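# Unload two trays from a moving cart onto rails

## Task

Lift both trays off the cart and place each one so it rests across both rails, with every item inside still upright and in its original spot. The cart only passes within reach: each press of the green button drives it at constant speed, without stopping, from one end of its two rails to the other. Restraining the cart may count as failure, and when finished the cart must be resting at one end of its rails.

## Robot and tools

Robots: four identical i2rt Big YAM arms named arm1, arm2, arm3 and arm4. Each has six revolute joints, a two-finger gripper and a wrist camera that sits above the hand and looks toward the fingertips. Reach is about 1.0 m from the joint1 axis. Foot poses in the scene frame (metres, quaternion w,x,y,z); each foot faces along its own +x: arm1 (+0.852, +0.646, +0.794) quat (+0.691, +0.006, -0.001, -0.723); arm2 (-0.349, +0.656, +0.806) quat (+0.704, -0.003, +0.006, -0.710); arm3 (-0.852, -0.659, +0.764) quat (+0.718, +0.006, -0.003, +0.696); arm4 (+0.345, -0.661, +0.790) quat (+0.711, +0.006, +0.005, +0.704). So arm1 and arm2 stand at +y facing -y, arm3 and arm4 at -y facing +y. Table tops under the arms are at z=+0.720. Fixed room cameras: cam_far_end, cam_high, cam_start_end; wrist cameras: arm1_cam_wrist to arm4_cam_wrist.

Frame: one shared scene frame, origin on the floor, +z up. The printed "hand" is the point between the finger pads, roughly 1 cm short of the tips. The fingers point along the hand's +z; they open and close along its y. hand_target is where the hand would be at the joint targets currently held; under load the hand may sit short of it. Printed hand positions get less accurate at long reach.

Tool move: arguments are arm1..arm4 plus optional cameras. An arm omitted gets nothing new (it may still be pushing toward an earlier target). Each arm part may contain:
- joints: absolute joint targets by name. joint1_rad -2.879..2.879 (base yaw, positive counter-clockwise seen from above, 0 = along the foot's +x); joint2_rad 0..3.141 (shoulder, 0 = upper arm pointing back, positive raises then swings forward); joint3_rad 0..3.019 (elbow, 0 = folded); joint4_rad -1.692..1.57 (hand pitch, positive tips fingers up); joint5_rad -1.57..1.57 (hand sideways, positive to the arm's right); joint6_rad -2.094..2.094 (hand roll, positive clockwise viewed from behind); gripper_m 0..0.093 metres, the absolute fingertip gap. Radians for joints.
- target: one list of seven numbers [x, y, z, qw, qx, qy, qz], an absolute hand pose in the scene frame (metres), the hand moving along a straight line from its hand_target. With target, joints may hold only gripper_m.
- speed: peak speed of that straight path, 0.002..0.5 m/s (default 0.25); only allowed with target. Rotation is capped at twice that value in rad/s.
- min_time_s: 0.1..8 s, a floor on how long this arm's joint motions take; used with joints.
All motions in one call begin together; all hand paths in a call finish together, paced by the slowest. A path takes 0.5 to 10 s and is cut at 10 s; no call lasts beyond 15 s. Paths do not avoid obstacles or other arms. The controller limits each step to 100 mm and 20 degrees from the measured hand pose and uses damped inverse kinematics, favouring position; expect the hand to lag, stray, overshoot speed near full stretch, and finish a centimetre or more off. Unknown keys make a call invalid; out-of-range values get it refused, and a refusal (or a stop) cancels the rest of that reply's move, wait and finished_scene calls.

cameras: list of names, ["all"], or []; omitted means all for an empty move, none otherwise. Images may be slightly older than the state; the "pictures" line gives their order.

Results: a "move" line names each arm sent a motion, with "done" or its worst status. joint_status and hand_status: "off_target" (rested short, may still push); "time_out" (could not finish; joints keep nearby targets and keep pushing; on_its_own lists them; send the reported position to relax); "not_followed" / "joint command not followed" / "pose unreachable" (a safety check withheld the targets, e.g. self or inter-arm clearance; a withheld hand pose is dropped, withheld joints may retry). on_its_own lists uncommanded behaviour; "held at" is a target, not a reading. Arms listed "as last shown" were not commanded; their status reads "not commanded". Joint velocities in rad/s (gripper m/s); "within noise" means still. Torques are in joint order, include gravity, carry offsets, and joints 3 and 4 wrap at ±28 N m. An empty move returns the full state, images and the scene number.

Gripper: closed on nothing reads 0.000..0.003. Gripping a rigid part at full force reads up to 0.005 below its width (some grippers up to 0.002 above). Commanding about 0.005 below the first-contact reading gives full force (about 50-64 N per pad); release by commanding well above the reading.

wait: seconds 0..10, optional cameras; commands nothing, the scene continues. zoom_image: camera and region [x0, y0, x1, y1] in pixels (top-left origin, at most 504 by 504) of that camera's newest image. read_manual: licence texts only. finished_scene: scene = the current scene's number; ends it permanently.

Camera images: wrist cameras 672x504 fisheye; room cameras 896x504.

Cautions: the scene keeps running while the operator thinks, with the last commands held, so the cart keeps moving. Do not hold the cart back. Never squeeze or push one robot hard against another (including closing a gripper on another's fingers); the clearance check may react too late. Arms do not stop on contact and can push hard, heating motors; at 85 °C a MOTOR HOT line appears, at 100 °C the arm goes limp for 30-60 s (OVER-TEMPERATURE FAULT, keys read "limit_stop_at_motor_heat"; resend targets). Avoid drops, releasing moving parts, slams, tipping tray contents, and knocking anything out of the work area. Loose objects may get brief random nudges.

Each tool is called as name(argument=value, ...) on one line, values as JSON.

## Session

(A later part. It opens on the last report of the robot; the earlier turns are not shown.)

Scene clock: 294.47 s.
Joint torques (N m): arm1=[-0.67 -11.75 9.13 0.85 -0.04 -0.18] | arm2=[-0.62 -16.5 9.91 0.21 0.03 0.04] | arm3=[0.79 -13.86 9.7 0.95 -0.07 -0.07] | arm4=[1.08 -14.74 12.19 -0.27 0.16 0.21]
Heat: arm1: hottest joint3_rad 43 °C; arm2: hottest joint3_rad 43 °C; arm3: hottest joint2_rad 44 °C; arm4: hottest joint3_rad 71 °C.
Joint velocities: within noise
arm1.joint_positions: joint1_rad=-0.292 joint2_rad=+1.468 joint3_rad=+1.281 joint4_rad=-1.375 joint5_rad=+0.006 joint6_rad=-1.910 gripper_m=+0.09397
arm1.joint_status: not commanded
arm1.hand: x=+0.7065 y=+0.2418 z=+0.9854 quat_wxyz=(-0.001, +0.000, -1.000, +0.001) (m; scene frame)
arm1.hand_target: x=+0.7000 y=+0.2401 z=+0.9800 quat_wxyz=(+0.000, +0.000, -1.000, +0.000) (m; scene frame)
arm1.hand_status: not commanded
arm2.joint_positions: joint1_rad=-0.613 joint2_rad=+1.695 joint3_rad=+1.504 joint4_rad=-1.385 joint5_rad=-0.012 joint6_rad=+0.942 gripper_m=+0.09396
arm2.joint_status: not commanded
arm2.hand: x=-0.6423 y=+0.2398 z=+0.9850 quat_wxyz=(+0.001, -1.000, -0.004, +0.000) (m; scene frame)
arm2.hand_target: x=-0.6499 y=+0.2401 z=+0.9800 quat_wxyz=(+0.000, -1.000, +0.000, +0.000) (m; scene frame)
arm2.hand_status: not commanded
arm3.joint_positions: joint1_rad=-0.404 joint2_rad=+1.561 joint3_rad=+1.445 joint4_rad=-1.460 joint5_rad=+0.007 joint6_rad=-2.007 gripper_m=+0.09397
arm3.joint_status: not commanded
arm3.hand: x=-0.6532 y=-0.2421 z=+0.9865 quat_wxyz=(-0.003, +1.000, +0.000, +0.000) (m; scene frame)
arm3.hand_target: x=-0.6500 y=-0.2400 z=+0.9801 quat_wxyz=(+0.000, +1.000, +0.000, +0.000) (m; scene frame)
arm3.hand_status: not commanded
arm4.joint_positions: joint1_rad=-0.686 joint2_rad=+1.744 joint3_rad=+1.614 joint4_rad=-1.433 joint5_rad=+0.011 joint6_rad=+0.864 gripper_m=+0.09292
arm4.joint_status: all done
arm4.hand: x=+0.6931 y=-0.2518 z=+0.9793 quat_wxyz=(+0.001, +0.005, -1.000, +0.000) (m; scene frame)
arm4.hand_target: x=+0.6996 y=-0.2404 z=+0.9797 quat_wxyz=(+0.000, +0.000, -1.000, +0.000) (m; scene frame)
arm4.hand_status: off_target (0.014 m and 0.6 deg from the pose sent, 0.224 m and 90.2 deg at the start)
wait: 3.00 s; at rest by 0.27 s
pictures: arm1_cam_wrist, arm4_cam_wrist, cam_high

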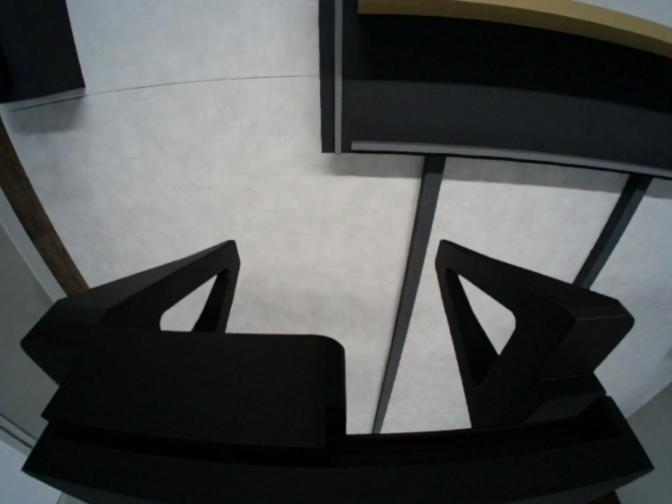

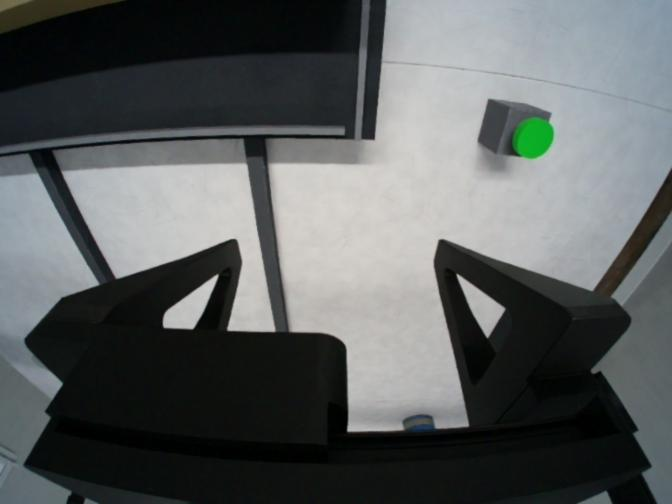

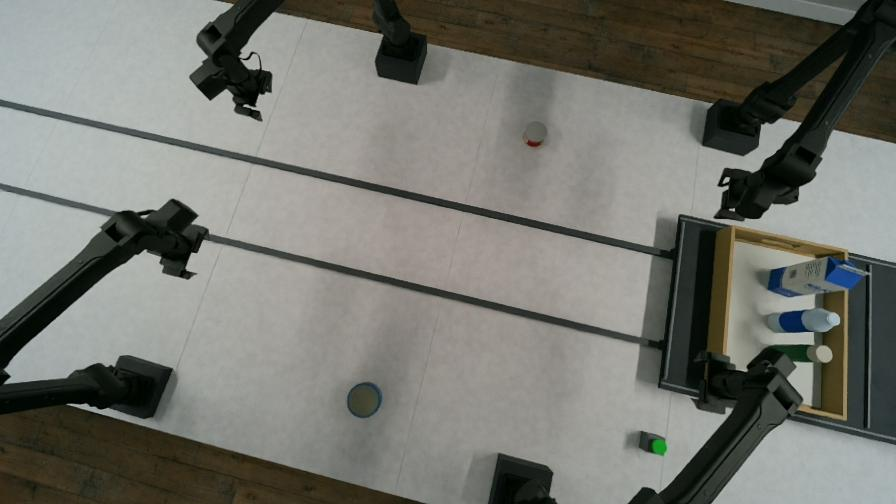

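wait(seconds=0.2, cameras=["arm1_cam_wrist","arm4_cam_wrist","cam_high"])

wait(seconds=3, cameras=["arm1_cam_wrist","arm4_cam_wrist","cam_high"])

wait(seconds=5, cameras=["arm1_cam_wrist","arm4_cam_wrist","cam_high"])

wait(seconds=3, cameras=["arm1_cam_wrist","arm4_cam_wrist","cam_high"])

wait(seconds=3, cameras=["arm1_cam_wrist","arm4_cam_wrist","cam_high"])

wait(seconds=3, cameras=["arm1_cam_wrist","arm4_cam_wrist","cam_high"])

move(arm4={"joints":{"joint1_rad":-0.95,"joint2_rad":0.8,"joint3_rad":1.316,"joint4_rad":-1.3,"joint5_rad":0,"joint6_rad":-1},"min_time_s":4}, cameras=["cam_high"])

Scene clock: 309.80 s.
Joint torques (N m): arm1=[-1.67 -12.04 9.32 0.87 -0.05 -0.18] | arm2=[-0.91 -16.67 9.91 0.23 0.02 0.04] | arm3=[0.91 -14.04 9.54 1.03 -0.04 0.01] | arm4=[1.03 -14.92 12.22 -0.27 0.16 0.21]
Heat: arm1: hottest joint3_rad 43 °C; arm2: hottest joint3_rad 43 °C; arm3: hottest joint2_rad 44 °C; arm4: hottest joint3_rad 73 °C.
Joint velocities: within noise
arm1.joint_positions: joint1_rad=-0.292 joint2_rad=+1.468 joint3_rad=+1.281 joint4_rad=-1.375 joint5_rad=+0.006 joint6_rad=-1.910 gripper_m=+0.09397
arm1.joint_status: not commanded
arm1.hand: x=+0.7065 y=+0.2418 z=+0.9854 quat_wxyz=(-0.001, +0.000, -1.000, +0.001) (m; scene frame)
arm1.hand_target: x=+0.7000 y=+0.2401 z=+0.9800 quat_wxyz=(+0.000, +0.000, -1.000, +0.000) (m; scene frame)
arm1.hand_status: not commanded
arm2.joint_positions: joint1_rad=-0.613 joint2_rad=+1.695 joint3_rad=+1.504 joint4_rad=-1.385 joint5_rad=-0.012 joint6_rad=+0.942 gripper_m=+0.09396
arm2.joint_status: not commanded
arm2.hand: x=-0.6423 y=+0.2398 z=+0.9850 quat_wxyz=(+0.001, -1.000, -0.004, +0.000) (m; scene frame)
arm2.hand_target: x=-0.6499 y=+0.2401 z=+0.9800 quat_wxyz=(+0.000, -1.000, +0.000, +0.000) (m; scene frame)
arm2.hand_status: not commanded
arm3.joint_positions: joint1_rad=-0.404 joint2_rad=+1.561 joint3_rad=+1.445 joint4_rad=-1.460 joint5_rad=+0.007 joint6_rad=-2.007 gripper_m=+0.09397
arm3.joint_status: not commanded
arm3.hand: x=-0.6532 y=-0.2421 z=+0.9865 quat_wxyz=(-0.003, +1.000, +0.000, +0.000) (m; scene frame)
arm3.hand_target: x=-0.6500 y=-0.2400 z=+0.9801 quat_wxyz=(+0.000, +1.000, +0.000, +0.000) (m; scene frame)
arm3.hand_status: not commanded
arm4.joint_positions: joint1_rad=-0.686 joint2_rad=+1.744 joint3_rad=+1.614 joint4_rad=-1.433 joint5_rad=+0.011 joint6_rad=+0.864 gripper_m=+0.09292
arm4.joint_status: all done
arm4.hand: x=+0.6931 y=-0.2518 z=+0.9793 quat_wxyz=(+0.001, +0.005, -1.000, +0.000) (m; scene frame)
arm4.hand_target: x=+0.6996 y=-0.2404 z=+0.9797 quat_wxyz=(+0.000, +0.000, -1.000, +0.000) (m; scene frame)
arm4.hand_status: off_target (0.014 m and 0.6 deg from the pose sent, 0.224 m and 90.2 deg at the start)
wait: 0.20 s; at rest from the start
pictures: arm1_cam_wrist, arm4_cam_wrist, cam_high

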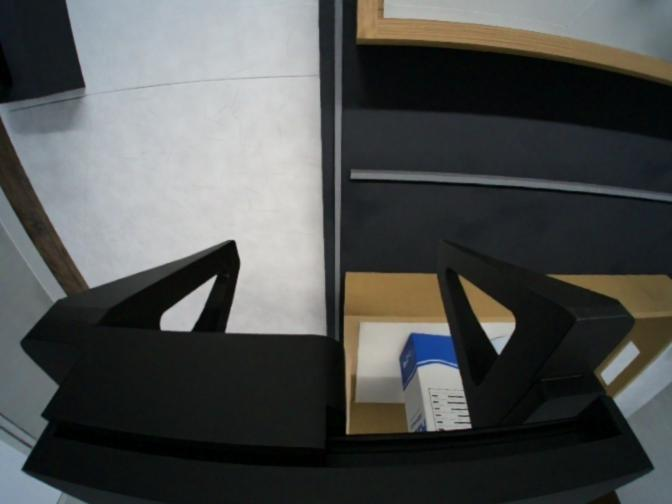

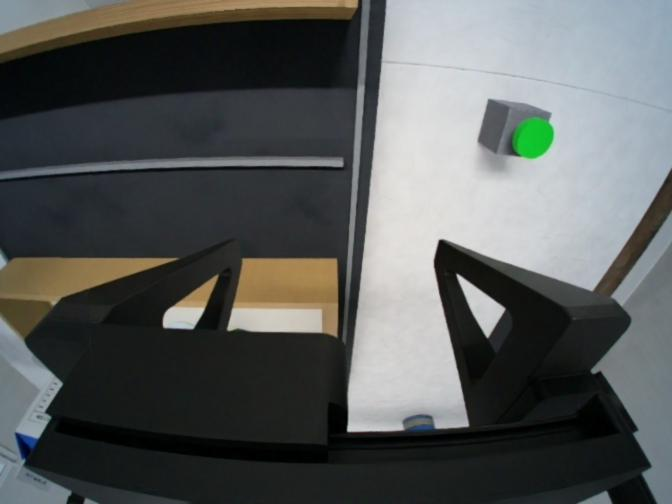

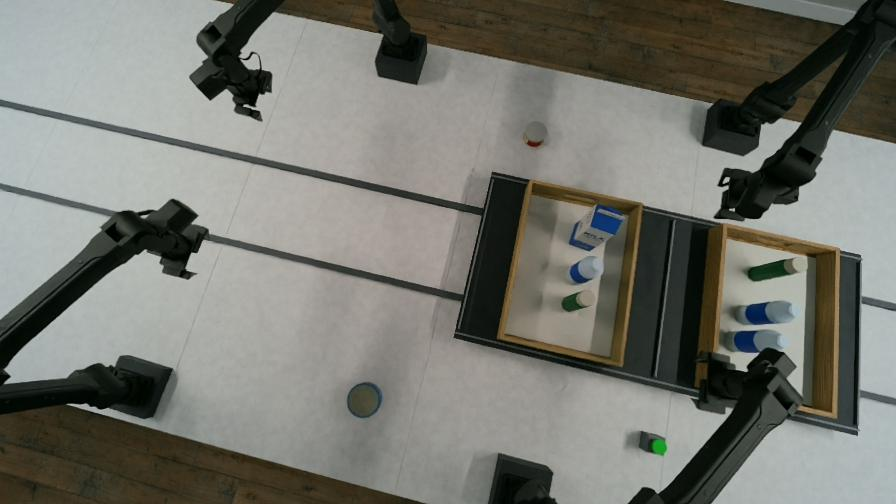

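Scene clock: 312.80 s.
Joint torques (N m): arm1=[-0.67 -11.99 9.22 0.88 -0.05 -0.23] | arm2=[-0.79 -16.5 9.94 0.17 0.03 0.03] | arm3=[1.32 -14.15 9.48 0.83 -0.05 -0.02] | arm4=[1.08 -14.92 12.19 -0.29 0.15 0.21]
Heat: arm1: hottest joint3_rad 43 °C; arm2: hottest joint3_rad 43 °C; arm3: hottest joint2_rad 44 °C; arm4: hottest joint3_rad 74 °C.
Joint velocities: within noise
arm1.joint_positions: joint1_rad=-0.292 joint2_rad=+1.468 joint3_rad=+1.281 joint4_rad=-1.375 joint5_rad=+0.006 joint6_rad=-1.910 gripper_m=+0.09397
arm1.joint_status: not commanded
arm1.hand: x=+0.7065 y=+0.2418 z=+0.9854 quat_wxyz=(-0.001, +0.000, -1.000, +0.001) (m; scene frame)
arm1.hand_target: x=+0.7000 y=+0.2401 z=+0.9800 quat_wxyz=(+0.000, +0.000, -1.000, +0.000) (m; scene frame)
arm1.hand_status: not commanded
arm2.joint_positions: joint1_rad=-0.613 joint2_rad=+1.695 joint3_rad=+1.504 joint4_rad=-1.385 joint5_rad=-0.012 joint6_rad=+0.942 gripper_m=+0.09396
arm2.joint_status: not commanded
arm2.hand: x=-0.6423 y=+0.2398 z=+0.9850 quat_wxyz=(+0.001, -1.000, -0.004, +0.000) (m; scene frame)
arm2.hand_target: x=-0.6499 y=+0.2401 z=+0.9800 quat_wxyz=(+0.000, -1.000, +0.000, +0.000) (m; scene frame)
arm2.hand_status: not commanded
arm3.joint_positions: joint1_rad=-0.404 joint2_rad=+1.561 joint3_rad=+1.445 joint4_rad=-1.460 joint5_rad=+0.007 joint6_rad=-2.007 gripper_m=+0.09397
arm3.joint_status: not commanded
arm3.hand: x=-0.6532 y=-0.2421 z=+0.9865 quat_wxyz=(-0.003, +1.000, +0.000, +0.000) (m; scene frame)
arm3.hand_target: x=-0.6500 y=-0.2400 z=+0.9801 quat_wxyz=(+0.000, +1.000, +0.000, +0.000) (m; scene frame)
arm3.hand_status: not commanded
arm4.joint_positions: joint1_rad=-0.686 joint2_rad=+1.744 joint3_rad=+1.614 joint4_rad=-1.433 joint5_rad=+0.011 joint6_rad=+0.864 gripper_m=+0.09292
arm4.joint_status: all done
arm4.hand: x=+0.6931 y=-0.2518 z=+0.9793 quat_wxyz=(+0.001, +0.005, -1.000, +0.000) (m; scene frame)
arm4.hand_target: x=+0.6996 y=-0.2404 z=+0.9797 quat_wxyz=(+0.000, +0.000, -1.000, +0.000) (m; scene frame)
arm4.hand_status: off_target (0.014 m and 0.6 deg from the pose sent, 0.224 m and 90.2 deg at the start)
wait: 3.00 s; at rest by 0.27 s
pictures: arm1_cam_wrist, arm4_cam_wrist, cam_high

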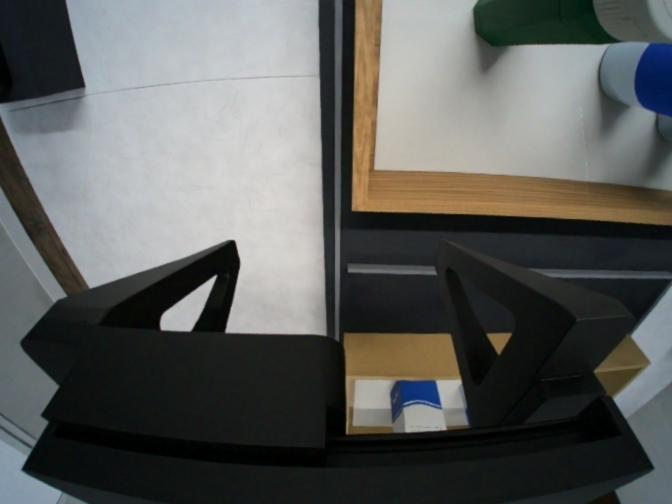

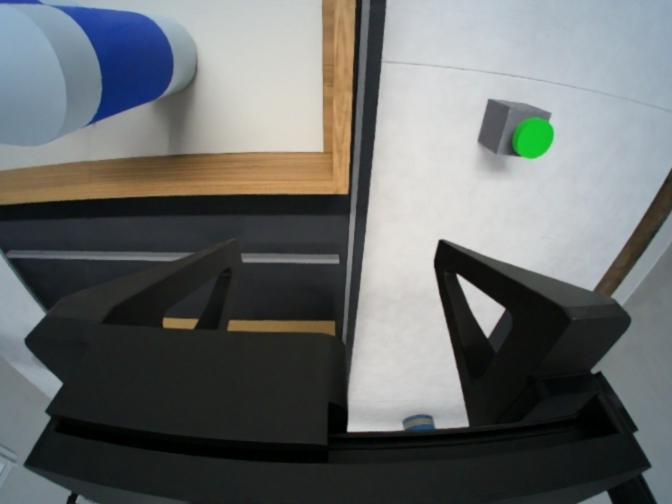

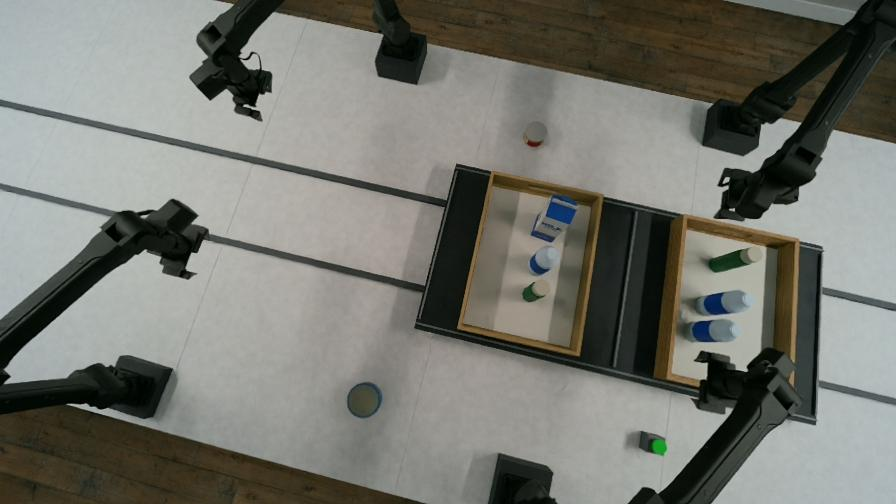

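Scene clock: 317.80 s.
Joint torques (N m): arm1=[-0.97 -11.46 9.11 0.96 -0.04 -0.2] | arm2=[-0.85 -16.56 9.96 0.21 0.02 0.05] | arm3=[0.91 -14.1 9.35 0.84 -0.09 -0.02] | arm4=[1.08 -14.97 12.23 -0.31 0.16 0.21]
Heat: arm1: hottest joint3_rad 43 °C; arm2: hottest joint3_rad 43 °C; arm3: hottest joint2_rad 44 °C; arm4: hottest joint3_rad 74 °C.
Joint velocities: within noise
arm1.joint_positions: joint1_rad=-0.292 joint2_rad=+1.468 joint3_rad=+1.281 joint4_rad=-1.375 joint5_rad=+0.006 joint6_rad=-1.910 gripper_m=+0.09397
arm1.joint_status: not commanded
arm1.hand: x=+0.7065 y=+0.2418 z=+0.9854 quat_wxyz=(-0.001, +0.000, -1.000, +0.001) (m; scene frame)
arm1.hand_target: x=+0.7000 y=+0.2401 z=+0.9800 quat_wxyz=(+0.000, +0.000, -1.000, +0.000) (m; scene frame)
arm1.hand_status: not commanded
arm2.joint_positions: joint1_rad=-0.613 joint2_rad=+1.695 joint3_rad=+1.504 joint4_rad=-1.385 joint5_rad=-0.012 joint6_rad=+0.942 gripper_m=+0.09396
arm2.joint_status: not commanded
arm2.hand: x=-0.6423 y=+0.2398 z=+0.9850 quat_wxyz=(+0.001, -1.000, -0.004, +0.000) (m; scene frame)
arm2.hand_target: x=-0.6499 y=+0.2401 z=+0.9800 quat_wxyz=(+0.000, -1.000, +0.000, +0.000) (m; scene frame)
arm2.hand_status: not commanded
arm3.joint_positions: joint1_rad=-0.404 joint2_rad=+1.561 joint3_rad=+1.445 joint4_rad=-1.460 joint5_rad=+0.007 joint6_rad=-2.007 gripper_m=+0.09397
arm3.joint_status: not commanded
arm3.hand: x=-0.6532 y=-0.2421 z=+0.9865 quat_wxyz=(-0.003, +1.000, +0.000, +0.000) (m; scene frame)
arm3.hand_target: x=-0.6500 y=-0.2400 z=+0.9801 quat_wxyz=(+0.000, +1.000, +0.000, +0.000) (m; scene frame)
arm3.hand_status: not commanded
arm4.joint_positions: joint1_rad=-0.686 joint2_rad=+1.744 joint3_rad=+1.614 joint4_rad=-1.433 joint5_rad=+0.011 joint6_rad=+0.864 gripper_m=+0.09292
arm4.joint_status: all done
arm4.hand: x=+0.6931 y=-0.2518 z=+0.9793 quat_wxyz=(+0.001, +0.005, -1.000, +0.000) (m; scene frame)
arm4.hand_target: x=+0.6996 y=-0.2404 z=+0.9797 quat_wxyz=(+0.000, +0.000, -1.000, +0.000) (m; scene frame)
arm4.hand_status: off_target (0.014 m and 0.6 deg from the pose sent, 0.224 m and 90.2 deg at the start)
wait: 5.00 s; at rest by 0.27 s
pictures: arm1_cam_wrist, arm4_cam_wrist, cam_high

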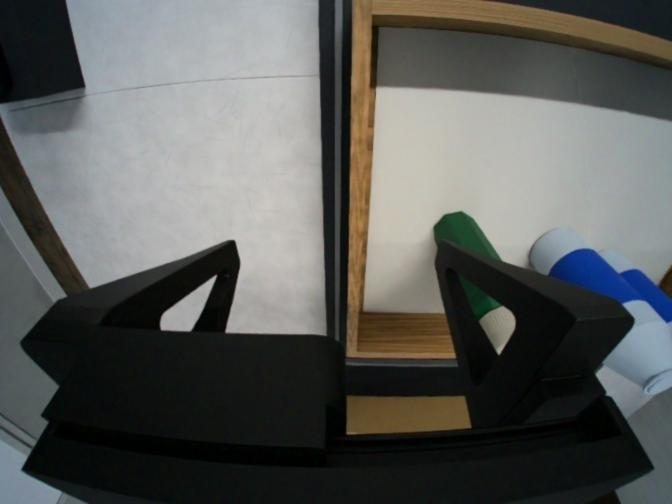

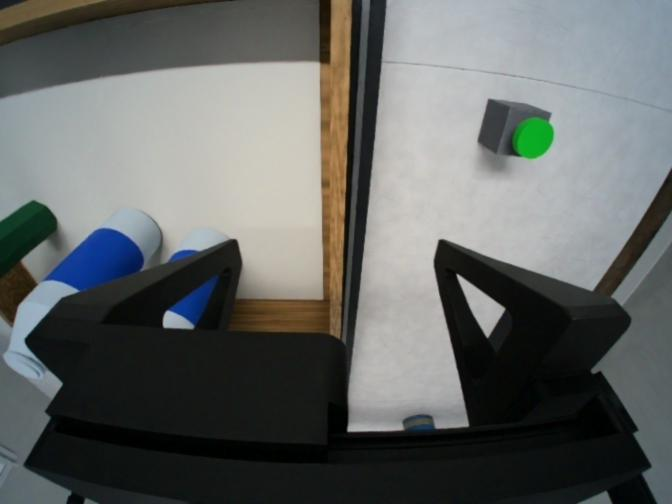

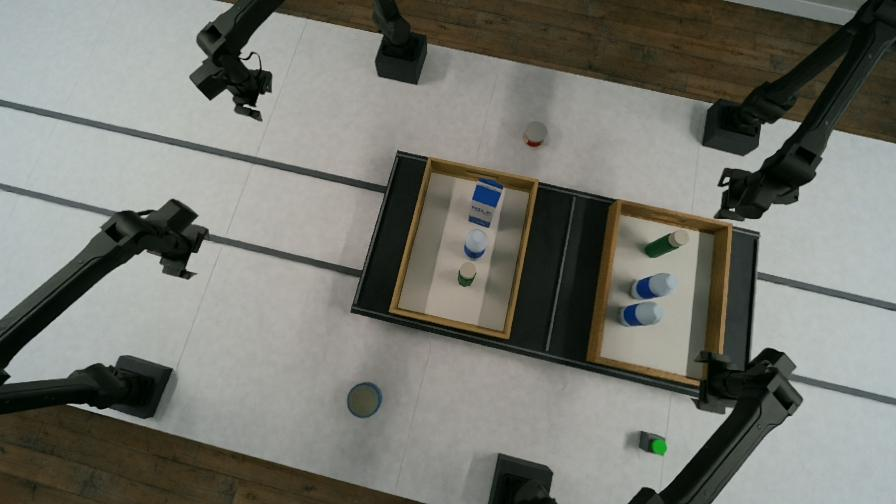

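Scene clock: 320.80 s.
Joint torques (N m): arm1=[-1.49 -11.87 9.16 0.92 -0.04 -0.21] | arm2=[-0.73 -16.26 9.89 0.21 0.03 0.03] | arm3=[1.26 -14.1 9.62 0.98 -0.04 -0.02] | arm4=[1.14 -14.92 12.25 -0.31 0.16 0.21]
Heat: arm1: hottest joint3_rad 43 °C; arm2: hottest joint3_rad 43 °C; arm3: hottest joint2_rad 44 °C; arm4: hottest joint3_rad 75 °C.
Joint velocities: within noise
arm1.joint_positions: joint1_rad=-0.292 joint2_rad=+1.468 joint3_rad=+1.281 joint4_rad=-1.375 joint5_rad=+0.006 joint6_rad=-1.910 gripper_m=+0.09397
arm1.joint_status: not commanded
arm1.hand: x=+0.7065 y=+0.2418 z=+0.9854 quat_wxyz=(-0.001, +0.000, -1.000, +0.001) (m; scene frame)
arm1.hand_target: x=+0.7000 y=+0.2401 z=+0.9800 quat_wxyz=(+0.000, +0.000, -1.000, +0.000) (m; scene frame)
arm1.hand_status: not commanded
arm2.joint_positions: joint1_rad=-0.613 joint2_rad=+1.695 joint3_rad=+1.504 joint4_rad=-1.385 joint5_rad=-0.012 joint6_rad=+0.942 gripper_m=+0.09396
arm2.joint_status: not commanded
arm2.hand: x=-0.6423 y=+0.2398 z=+0.9850 quat_wxyz=(+0.001, -1.000, -0.004, +0.000) (m; scene frame)
arm2.hand_target: x=-0.6499 y=+0.2401 z=+0.9800 quat_wxyz=(+0.000, -1.000, +0.000, +0.000) (m; scene frame)
arm2.hand_status: not commanded
arm3.joint_positions: joint1_rad=-0.404 joint2_rad=+1.561 joint3_rad=+1.445 joint4_rad=-1.460 joint5_rad=+0.007 joint6_rad=-2.007 gripper_m=+0.09397
arm3.joint_status: not commanded
arm3.hand: x=-0.6532 y=-0.2421 z=+0.9865 quat_wxyz=(-0.003, +1.000, +0.000, +0.000) (m; scene frame)
arm3.hand_target: x=-0.6500 y=-0.2400 z=+0.9801 quat_wxyz=(+0.000, +1.000, +0.000, +0.000) (m; scene frame)
arm3.hand_status: not commanded
arm4.joint_positions: joint1_rad=-0.686 joint2_rad=+1.744 joint3_rad=+1.614 joint4_rad=-1.433 joint5_rad=+0.011 joint6_rad=+0.864 gripper_m=+0.09292
arm4.joint_status: all done
arm4.hand: x=+0.6931 y=-0.2518 z=+0.9793 quat_wxyz=(+0.001, +0.005, -1.000, +0.000) (m; scene frame)
arm4.hand_target: x=+0.6996 y=-0.2404 z=+0.9797 quat_wxyz=(+0.000, +0.000, -1.000, +0.000) (m; scene frame)
arm4.hand_status: off_target (0.014 m and 0.6 deg from the pose sent, 0.224 m and 90.2 deg at the start)
wait: 3.00 s; at rest by 0.27 s
pictures: arm1_cam_wrist, arm4_cam_wrist, cam_high

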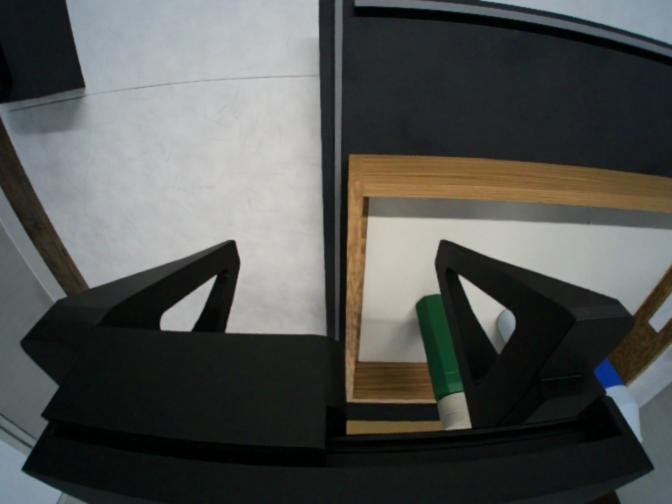

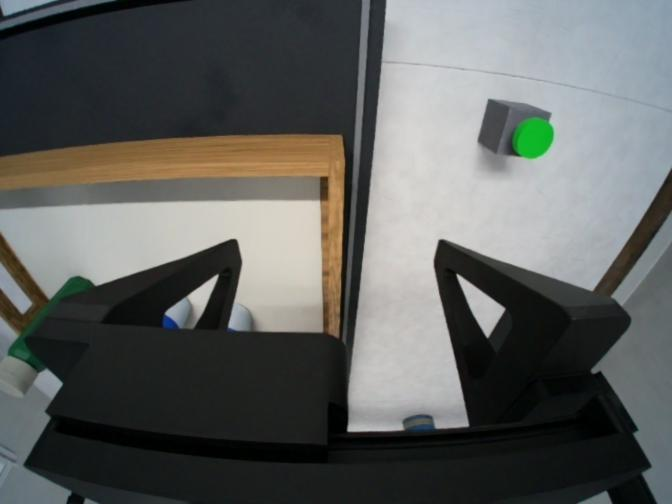

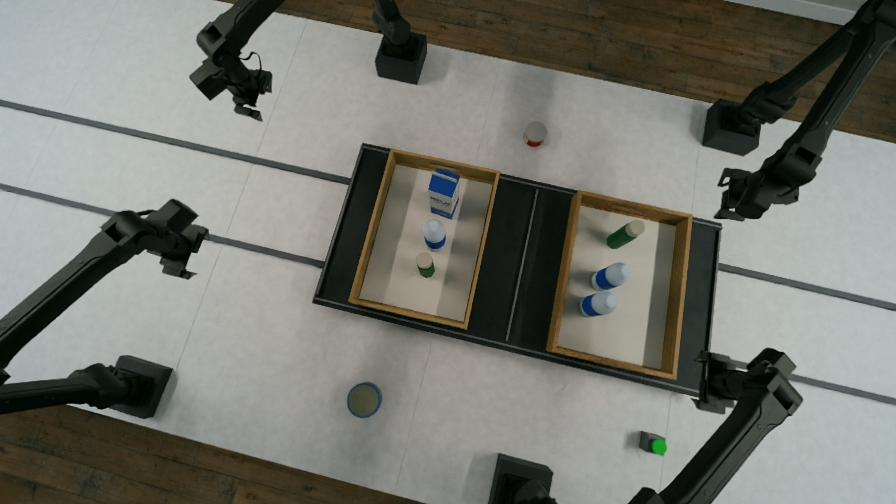

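Scene clock: 323.80 s.
Joint torques (N m): arm1=[-0.79 -11.28 9.06 0.95 -0.07 -0.15] | arm2=[-0.56 -16.21 9.94 0.18 0.03 0.03] | arm3=[1.32 -14.45 9.47 0.83 -0.09 -0.05] | arm4=[1.08 -14.86 12.22 -0.29 0.16 0.2]
Heat: arm1: hottest joint3_rad 43 °C; arm2: hottest joint3_rad 43 °C; arm3: hottest joint2_rad 44 °C; arm4: hottest joint3_rad 75 °C.
Joint velocities: within noise
arm1.joint_positions: joint1_rad=-0.292 joint2_rad=+1.468 joint3_rad=+1.281 joint4_rad=-1.375 joint5_rad=+0.006 joint6_rad=-1.910 gripper_m=+0.09397
arm1.joint_status: not commanded
arm1.hand: x=+0.7065 y=+0.2418 z=+0.9854 quat_wxyz=(-0.001, +0.000, -1.000, +0.001) (m; scene frame)
arm1.hand_target: x=+0.7000 y=+0.2401 z=+0.9800 quat_wxyz=(+0.000, +0.000, -1.000, +0.000) (m; scene frame)
arm1.hand_status: not commanded
arm2.joint_positions: joint1_rad=-0.613 joint2_rad=+1.695 joint3_rad=+1.504 joint4_rad=-1.385 joint5_rad=-0.012 joint6_rad=+0.942 gripper_m=+0.09396
arm2.joint_status: not commanded
arm2.hand: x=-0.6423 y=+0.2398 z=+0.9850 quat_wxyz=(+0.001, -1.000, -0.004, +0.000) (m; scene frame)
arm2.hand_target: x=-0.6499 y=+0.2401 z=+0.9800 quat_wxyz=(+0.000, -1.000, +0.000, +0.000) (m; scene frame)
arm2.hand_status: not commanded
arm3.joint_positions: joint1_rad=-0.404 joint2_rad=+1.561 joint3_rad=+1.445 joint4_rad=-1.460 joint5_rad=+0.007 joint6_rad=-2.007 gripper_m=+0.09397
arm3.joint_status: not commanded
arm3.hand: x=-0.6532 y=-0.2421 z=+0.9865 quat_wxyz=(-0.003, +1.000, +0.000, +0.000) (m; scene frame)
arm3.hand_target: x=-0.6500 y=-0.2400 z=+0.9801 quat_wxyz=(+0.000, +1.000, +0.000, +0.000) (m; scene frame)
arm3.hand_status: not commanded
arm4.joint_positions: joint1_rad=-0.686 joint2_rad=+1.744 joint3_rad=+1.614 joint4_rad=-1.433 joint5_rad=+0.011 joint6_rad=+0.864 gripper_m=+0.09292
arm4.joint_status: all done
arm4.hand: x=+0.6931 y=-0.2518 z=+0.9793 quat_wxyz=(+0.001, +0.005, -1.000, +0.000) (m; scene frame)
arm4.hand_target: x=+0.6996 y=-0.2404 z=+0.9797 quat_wxyz=(+0.000, +0.000, -1.000, +0.000) (m; scene frame)
arm4.hand_status: off_target (0.014 m and 0.6 deg from the pose sent, 0.224 m and 90.2 deg at the start)
wait: 3.00 s; at rest by 0.27 s
pictures: arm1_cam_wrist, arm4_cam_wrist, cam_high

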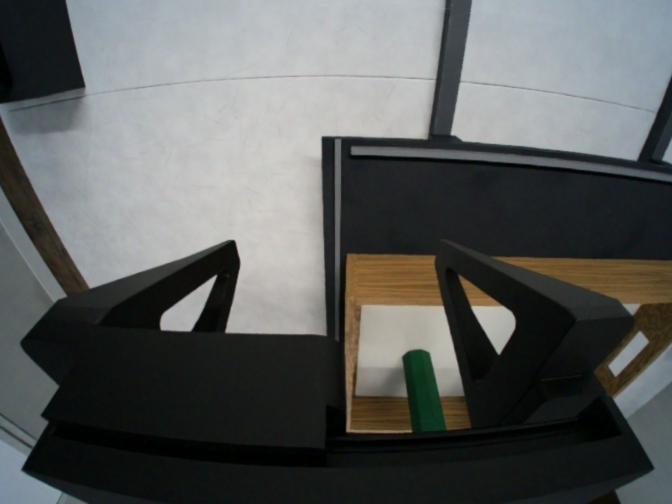

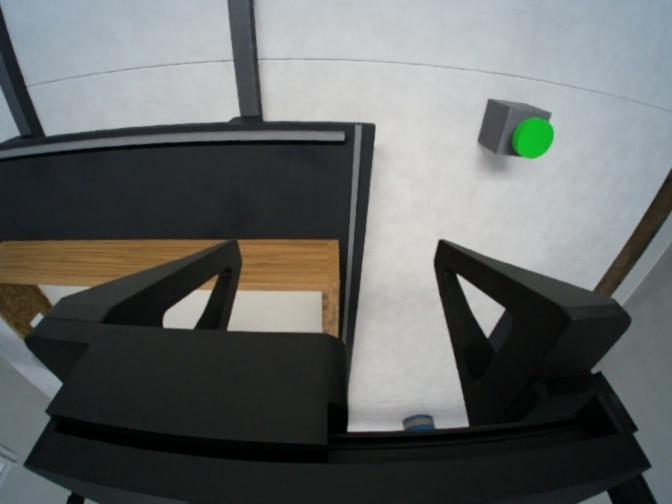

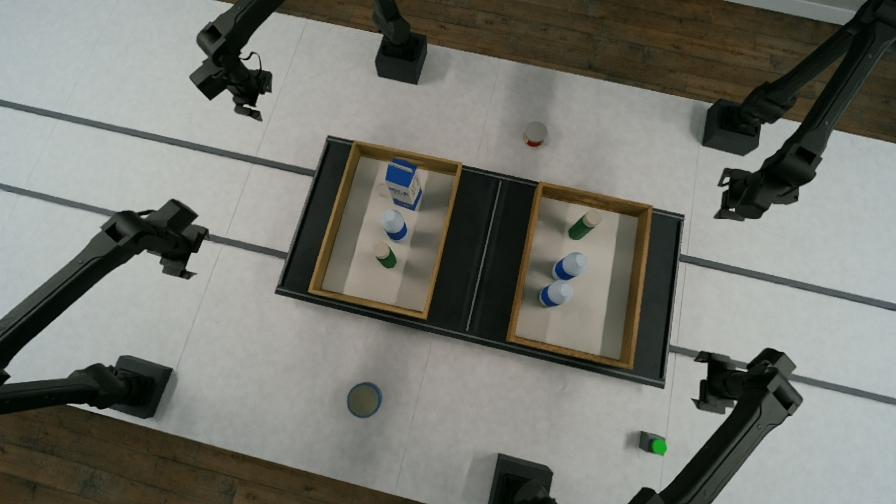

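Scene clock: 326.80 s.
Joint torques (N m): arm1=[-1.55 -11.11 9.29 0.75 -0.06 -0.24] | arm2=[-0.62 -16.44 9.88 0.23 0.03 0.04] | arm3=[0.79 -13.16 9.5 0.81 -0.03 -0.05] | arm4=[1.08 -14.86 12.16 -0.34 0.17 0.21]
Heat: arm1: hottest joint3_rad 43 °C; arm2: hottest joint3_rad 43 °C; arm3: hottest joint2_rad 44 °C; arm4: hottest joint3_rad 75 °C.
Joint velocities: within noise
arm1.joint_positions: joint1_rad=-0.292 joint2_rad=+1.468 joint3_rad=+1.281 joint4_rad=-1.375 joint5_rad=+0.006 joint6_rad=-1.910 gripper_m=+0.09397
arm1.joint_status: not commanded
arm1.hand: x=+0.7065 y=+0.2418 z=+0.9854 quat_wxyz=(-0.001, +0.000, -1.000, +0.001) (m; scene frame)
arm1.hand_target: x=+0.7000 y=+0.2401 z=+0.9800 quat_wxyz=(+0.000, +0.000, -1.000, +0.000) (m; scene frame)
arm1.hand_status: not commanded
arm2.joint_positions: joint1_rad=-0.613 joint2_rad=+1.695 joint3_rad=+1.504 joint4_rad=-1.385 joint5_rad=-0.012 joint6_rad=+0.942 gripper_m=+0.09396
arm2.joint_status: not commanded
arm2.hand: x=-0.6423 y=+0.2398 z=+0.9850 quat_wxyz=(+0.001, -1.000, -0.004, +0.000) (m; scene frame)
arm2.hand_target: x=-0.6499 y=+0.2401 z=+0.9800 quat_wxyz=(+0.000, -1.000, +0.000, +0.000) (m; scene frame)
arm2.hand_status: not commanded
arm3.joint_positions: joint1_rad=-0.404 joint2_rad=+1.561 joint3_rad=+1.445 joint4_rad=-1.460 joint5_rad=+0.007 joint6_rad=-2.007 gripper_m=+0.09397
arm3.joint_status: not commanded
arm3.hand: x=-0.6532 y=-0.2421 z=+0.9865 quat_wxyz=(-0.003, +1.000, +0.000, +0.000) (m; scene frame)
arm3.hand_target: x=-0.6500 y=-0.2400 z=+0.9801 quat_wxyz=(+0.000, +1.000, +0.000, +0.000) (m; scene frame)
arm3.hand_status: not commanded
arm4.joint_positions: joint1_rad=-0.686 joint2_rad=+1.744 joint3_rad=+1.614 joint4_rad=-1.433 joint5_rad=+0.011 joint6_rad=+0.864 gripper_m=+0.09292
arm4.joint_status: all done
arm4.hand: x=+0.6931 y=-0.2518 z=+0.9793 quat_wxyz=(+0.001, +0.005, -1.000, +0.000) (m; scene frame)
arm4.hand_target: x=+0.6996 y=-0.2404 z=+0.9797 quat_wxyz=(+0.000, +0.000, -1.000, +0.000) (m; scene frame)
arm4.hand_status: off_target (0.014 m and 0.6 deg from the pose sent, 0.224 m and 90.2 deg at the start)
wait: 3.00 s; at rest by 0.27 s
pictures: arm1_cam_wrist, arm4_cam_wrist, cam_high

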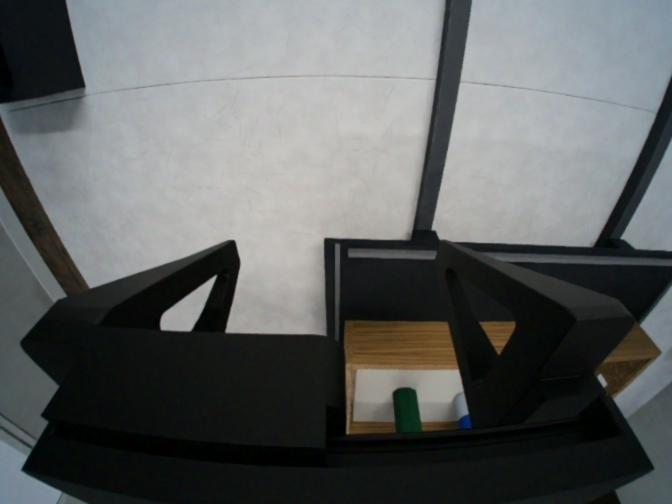

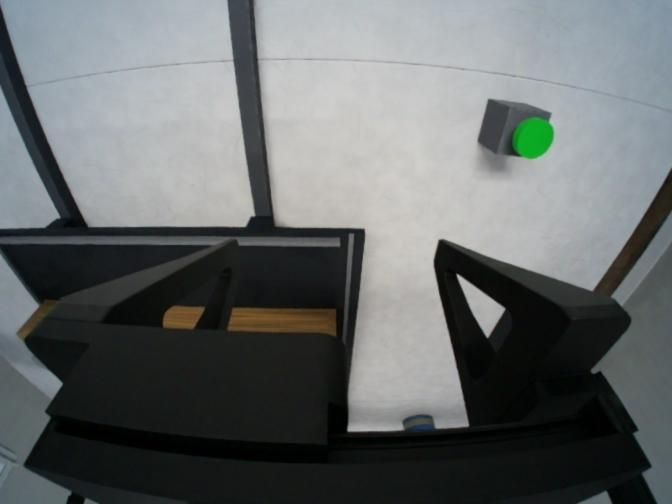

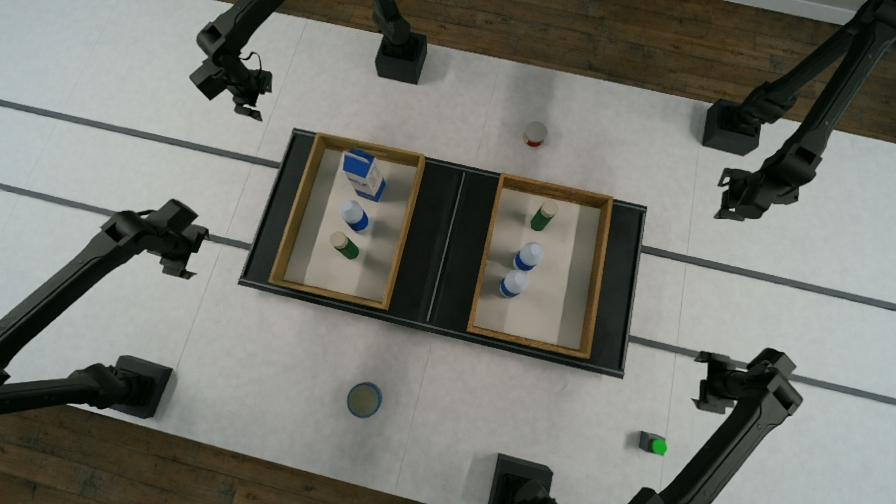

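Scene clock: 331.47 s.
Joint torques (N m): arm1=[-1.49 -11.16 8.94 0.85 -0.06 -0.19] | arm2=[-0.85 -16.38 9.95 0.21 0.04 0.04] | arm3=[0.73 -14.56 9.47 0.85 -0.05 -0.04] | arm4=[-0.15 -2.67 8.35 2.21 -0.17 -0.03]
Heat: arm1: hottest joint3_rad 43 °C; arm2: hottest joint3_rad 43 °C; arm3: hottest joint2_rad 44 °C; arm4: hottest joint3_rad 74 °C.
move: arm4 done
Joint velocities: within noise
arm1, arm2, arm3: as last shown
arm4.joint_positions: joint1_rad=-0.942 joint2_rad=+0.798 joint3_rad=+1.324 joint4_rad=-1.317 joint5_rad=+0.002 joint6_rad=-0.984 gripper_m=+0.09292
arm4.joint_status: all done
arm4.hand: x=+0.6067 y=-0.4814 z=+1.2504 quat_wxyz=(-0.369, +0.664, -0.647, +0.064) (m; scene frame)
arm4.hand_target: x=+0.6109 y=-0.4809 z=+1.2487 quat_wxyz=(-0.371, +0.666, -0.643, +0.069) (m; scene frame)
arm4.hand_status: not commanded
pictures: cam_high

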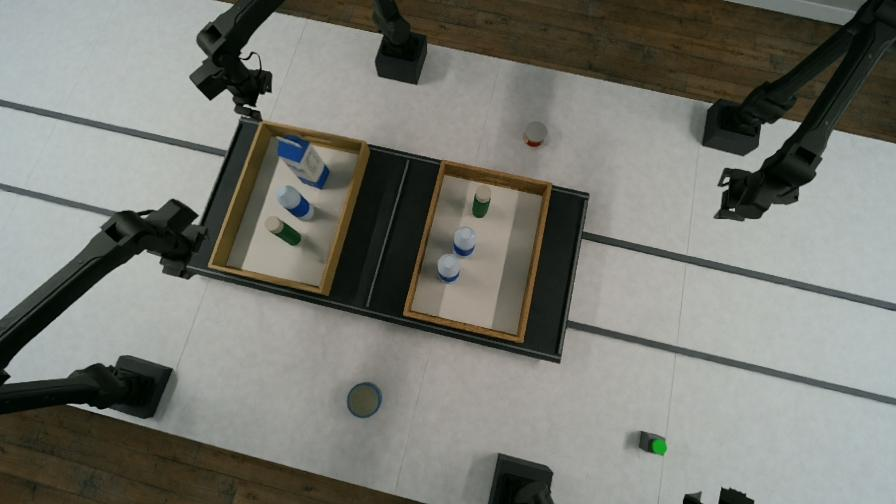

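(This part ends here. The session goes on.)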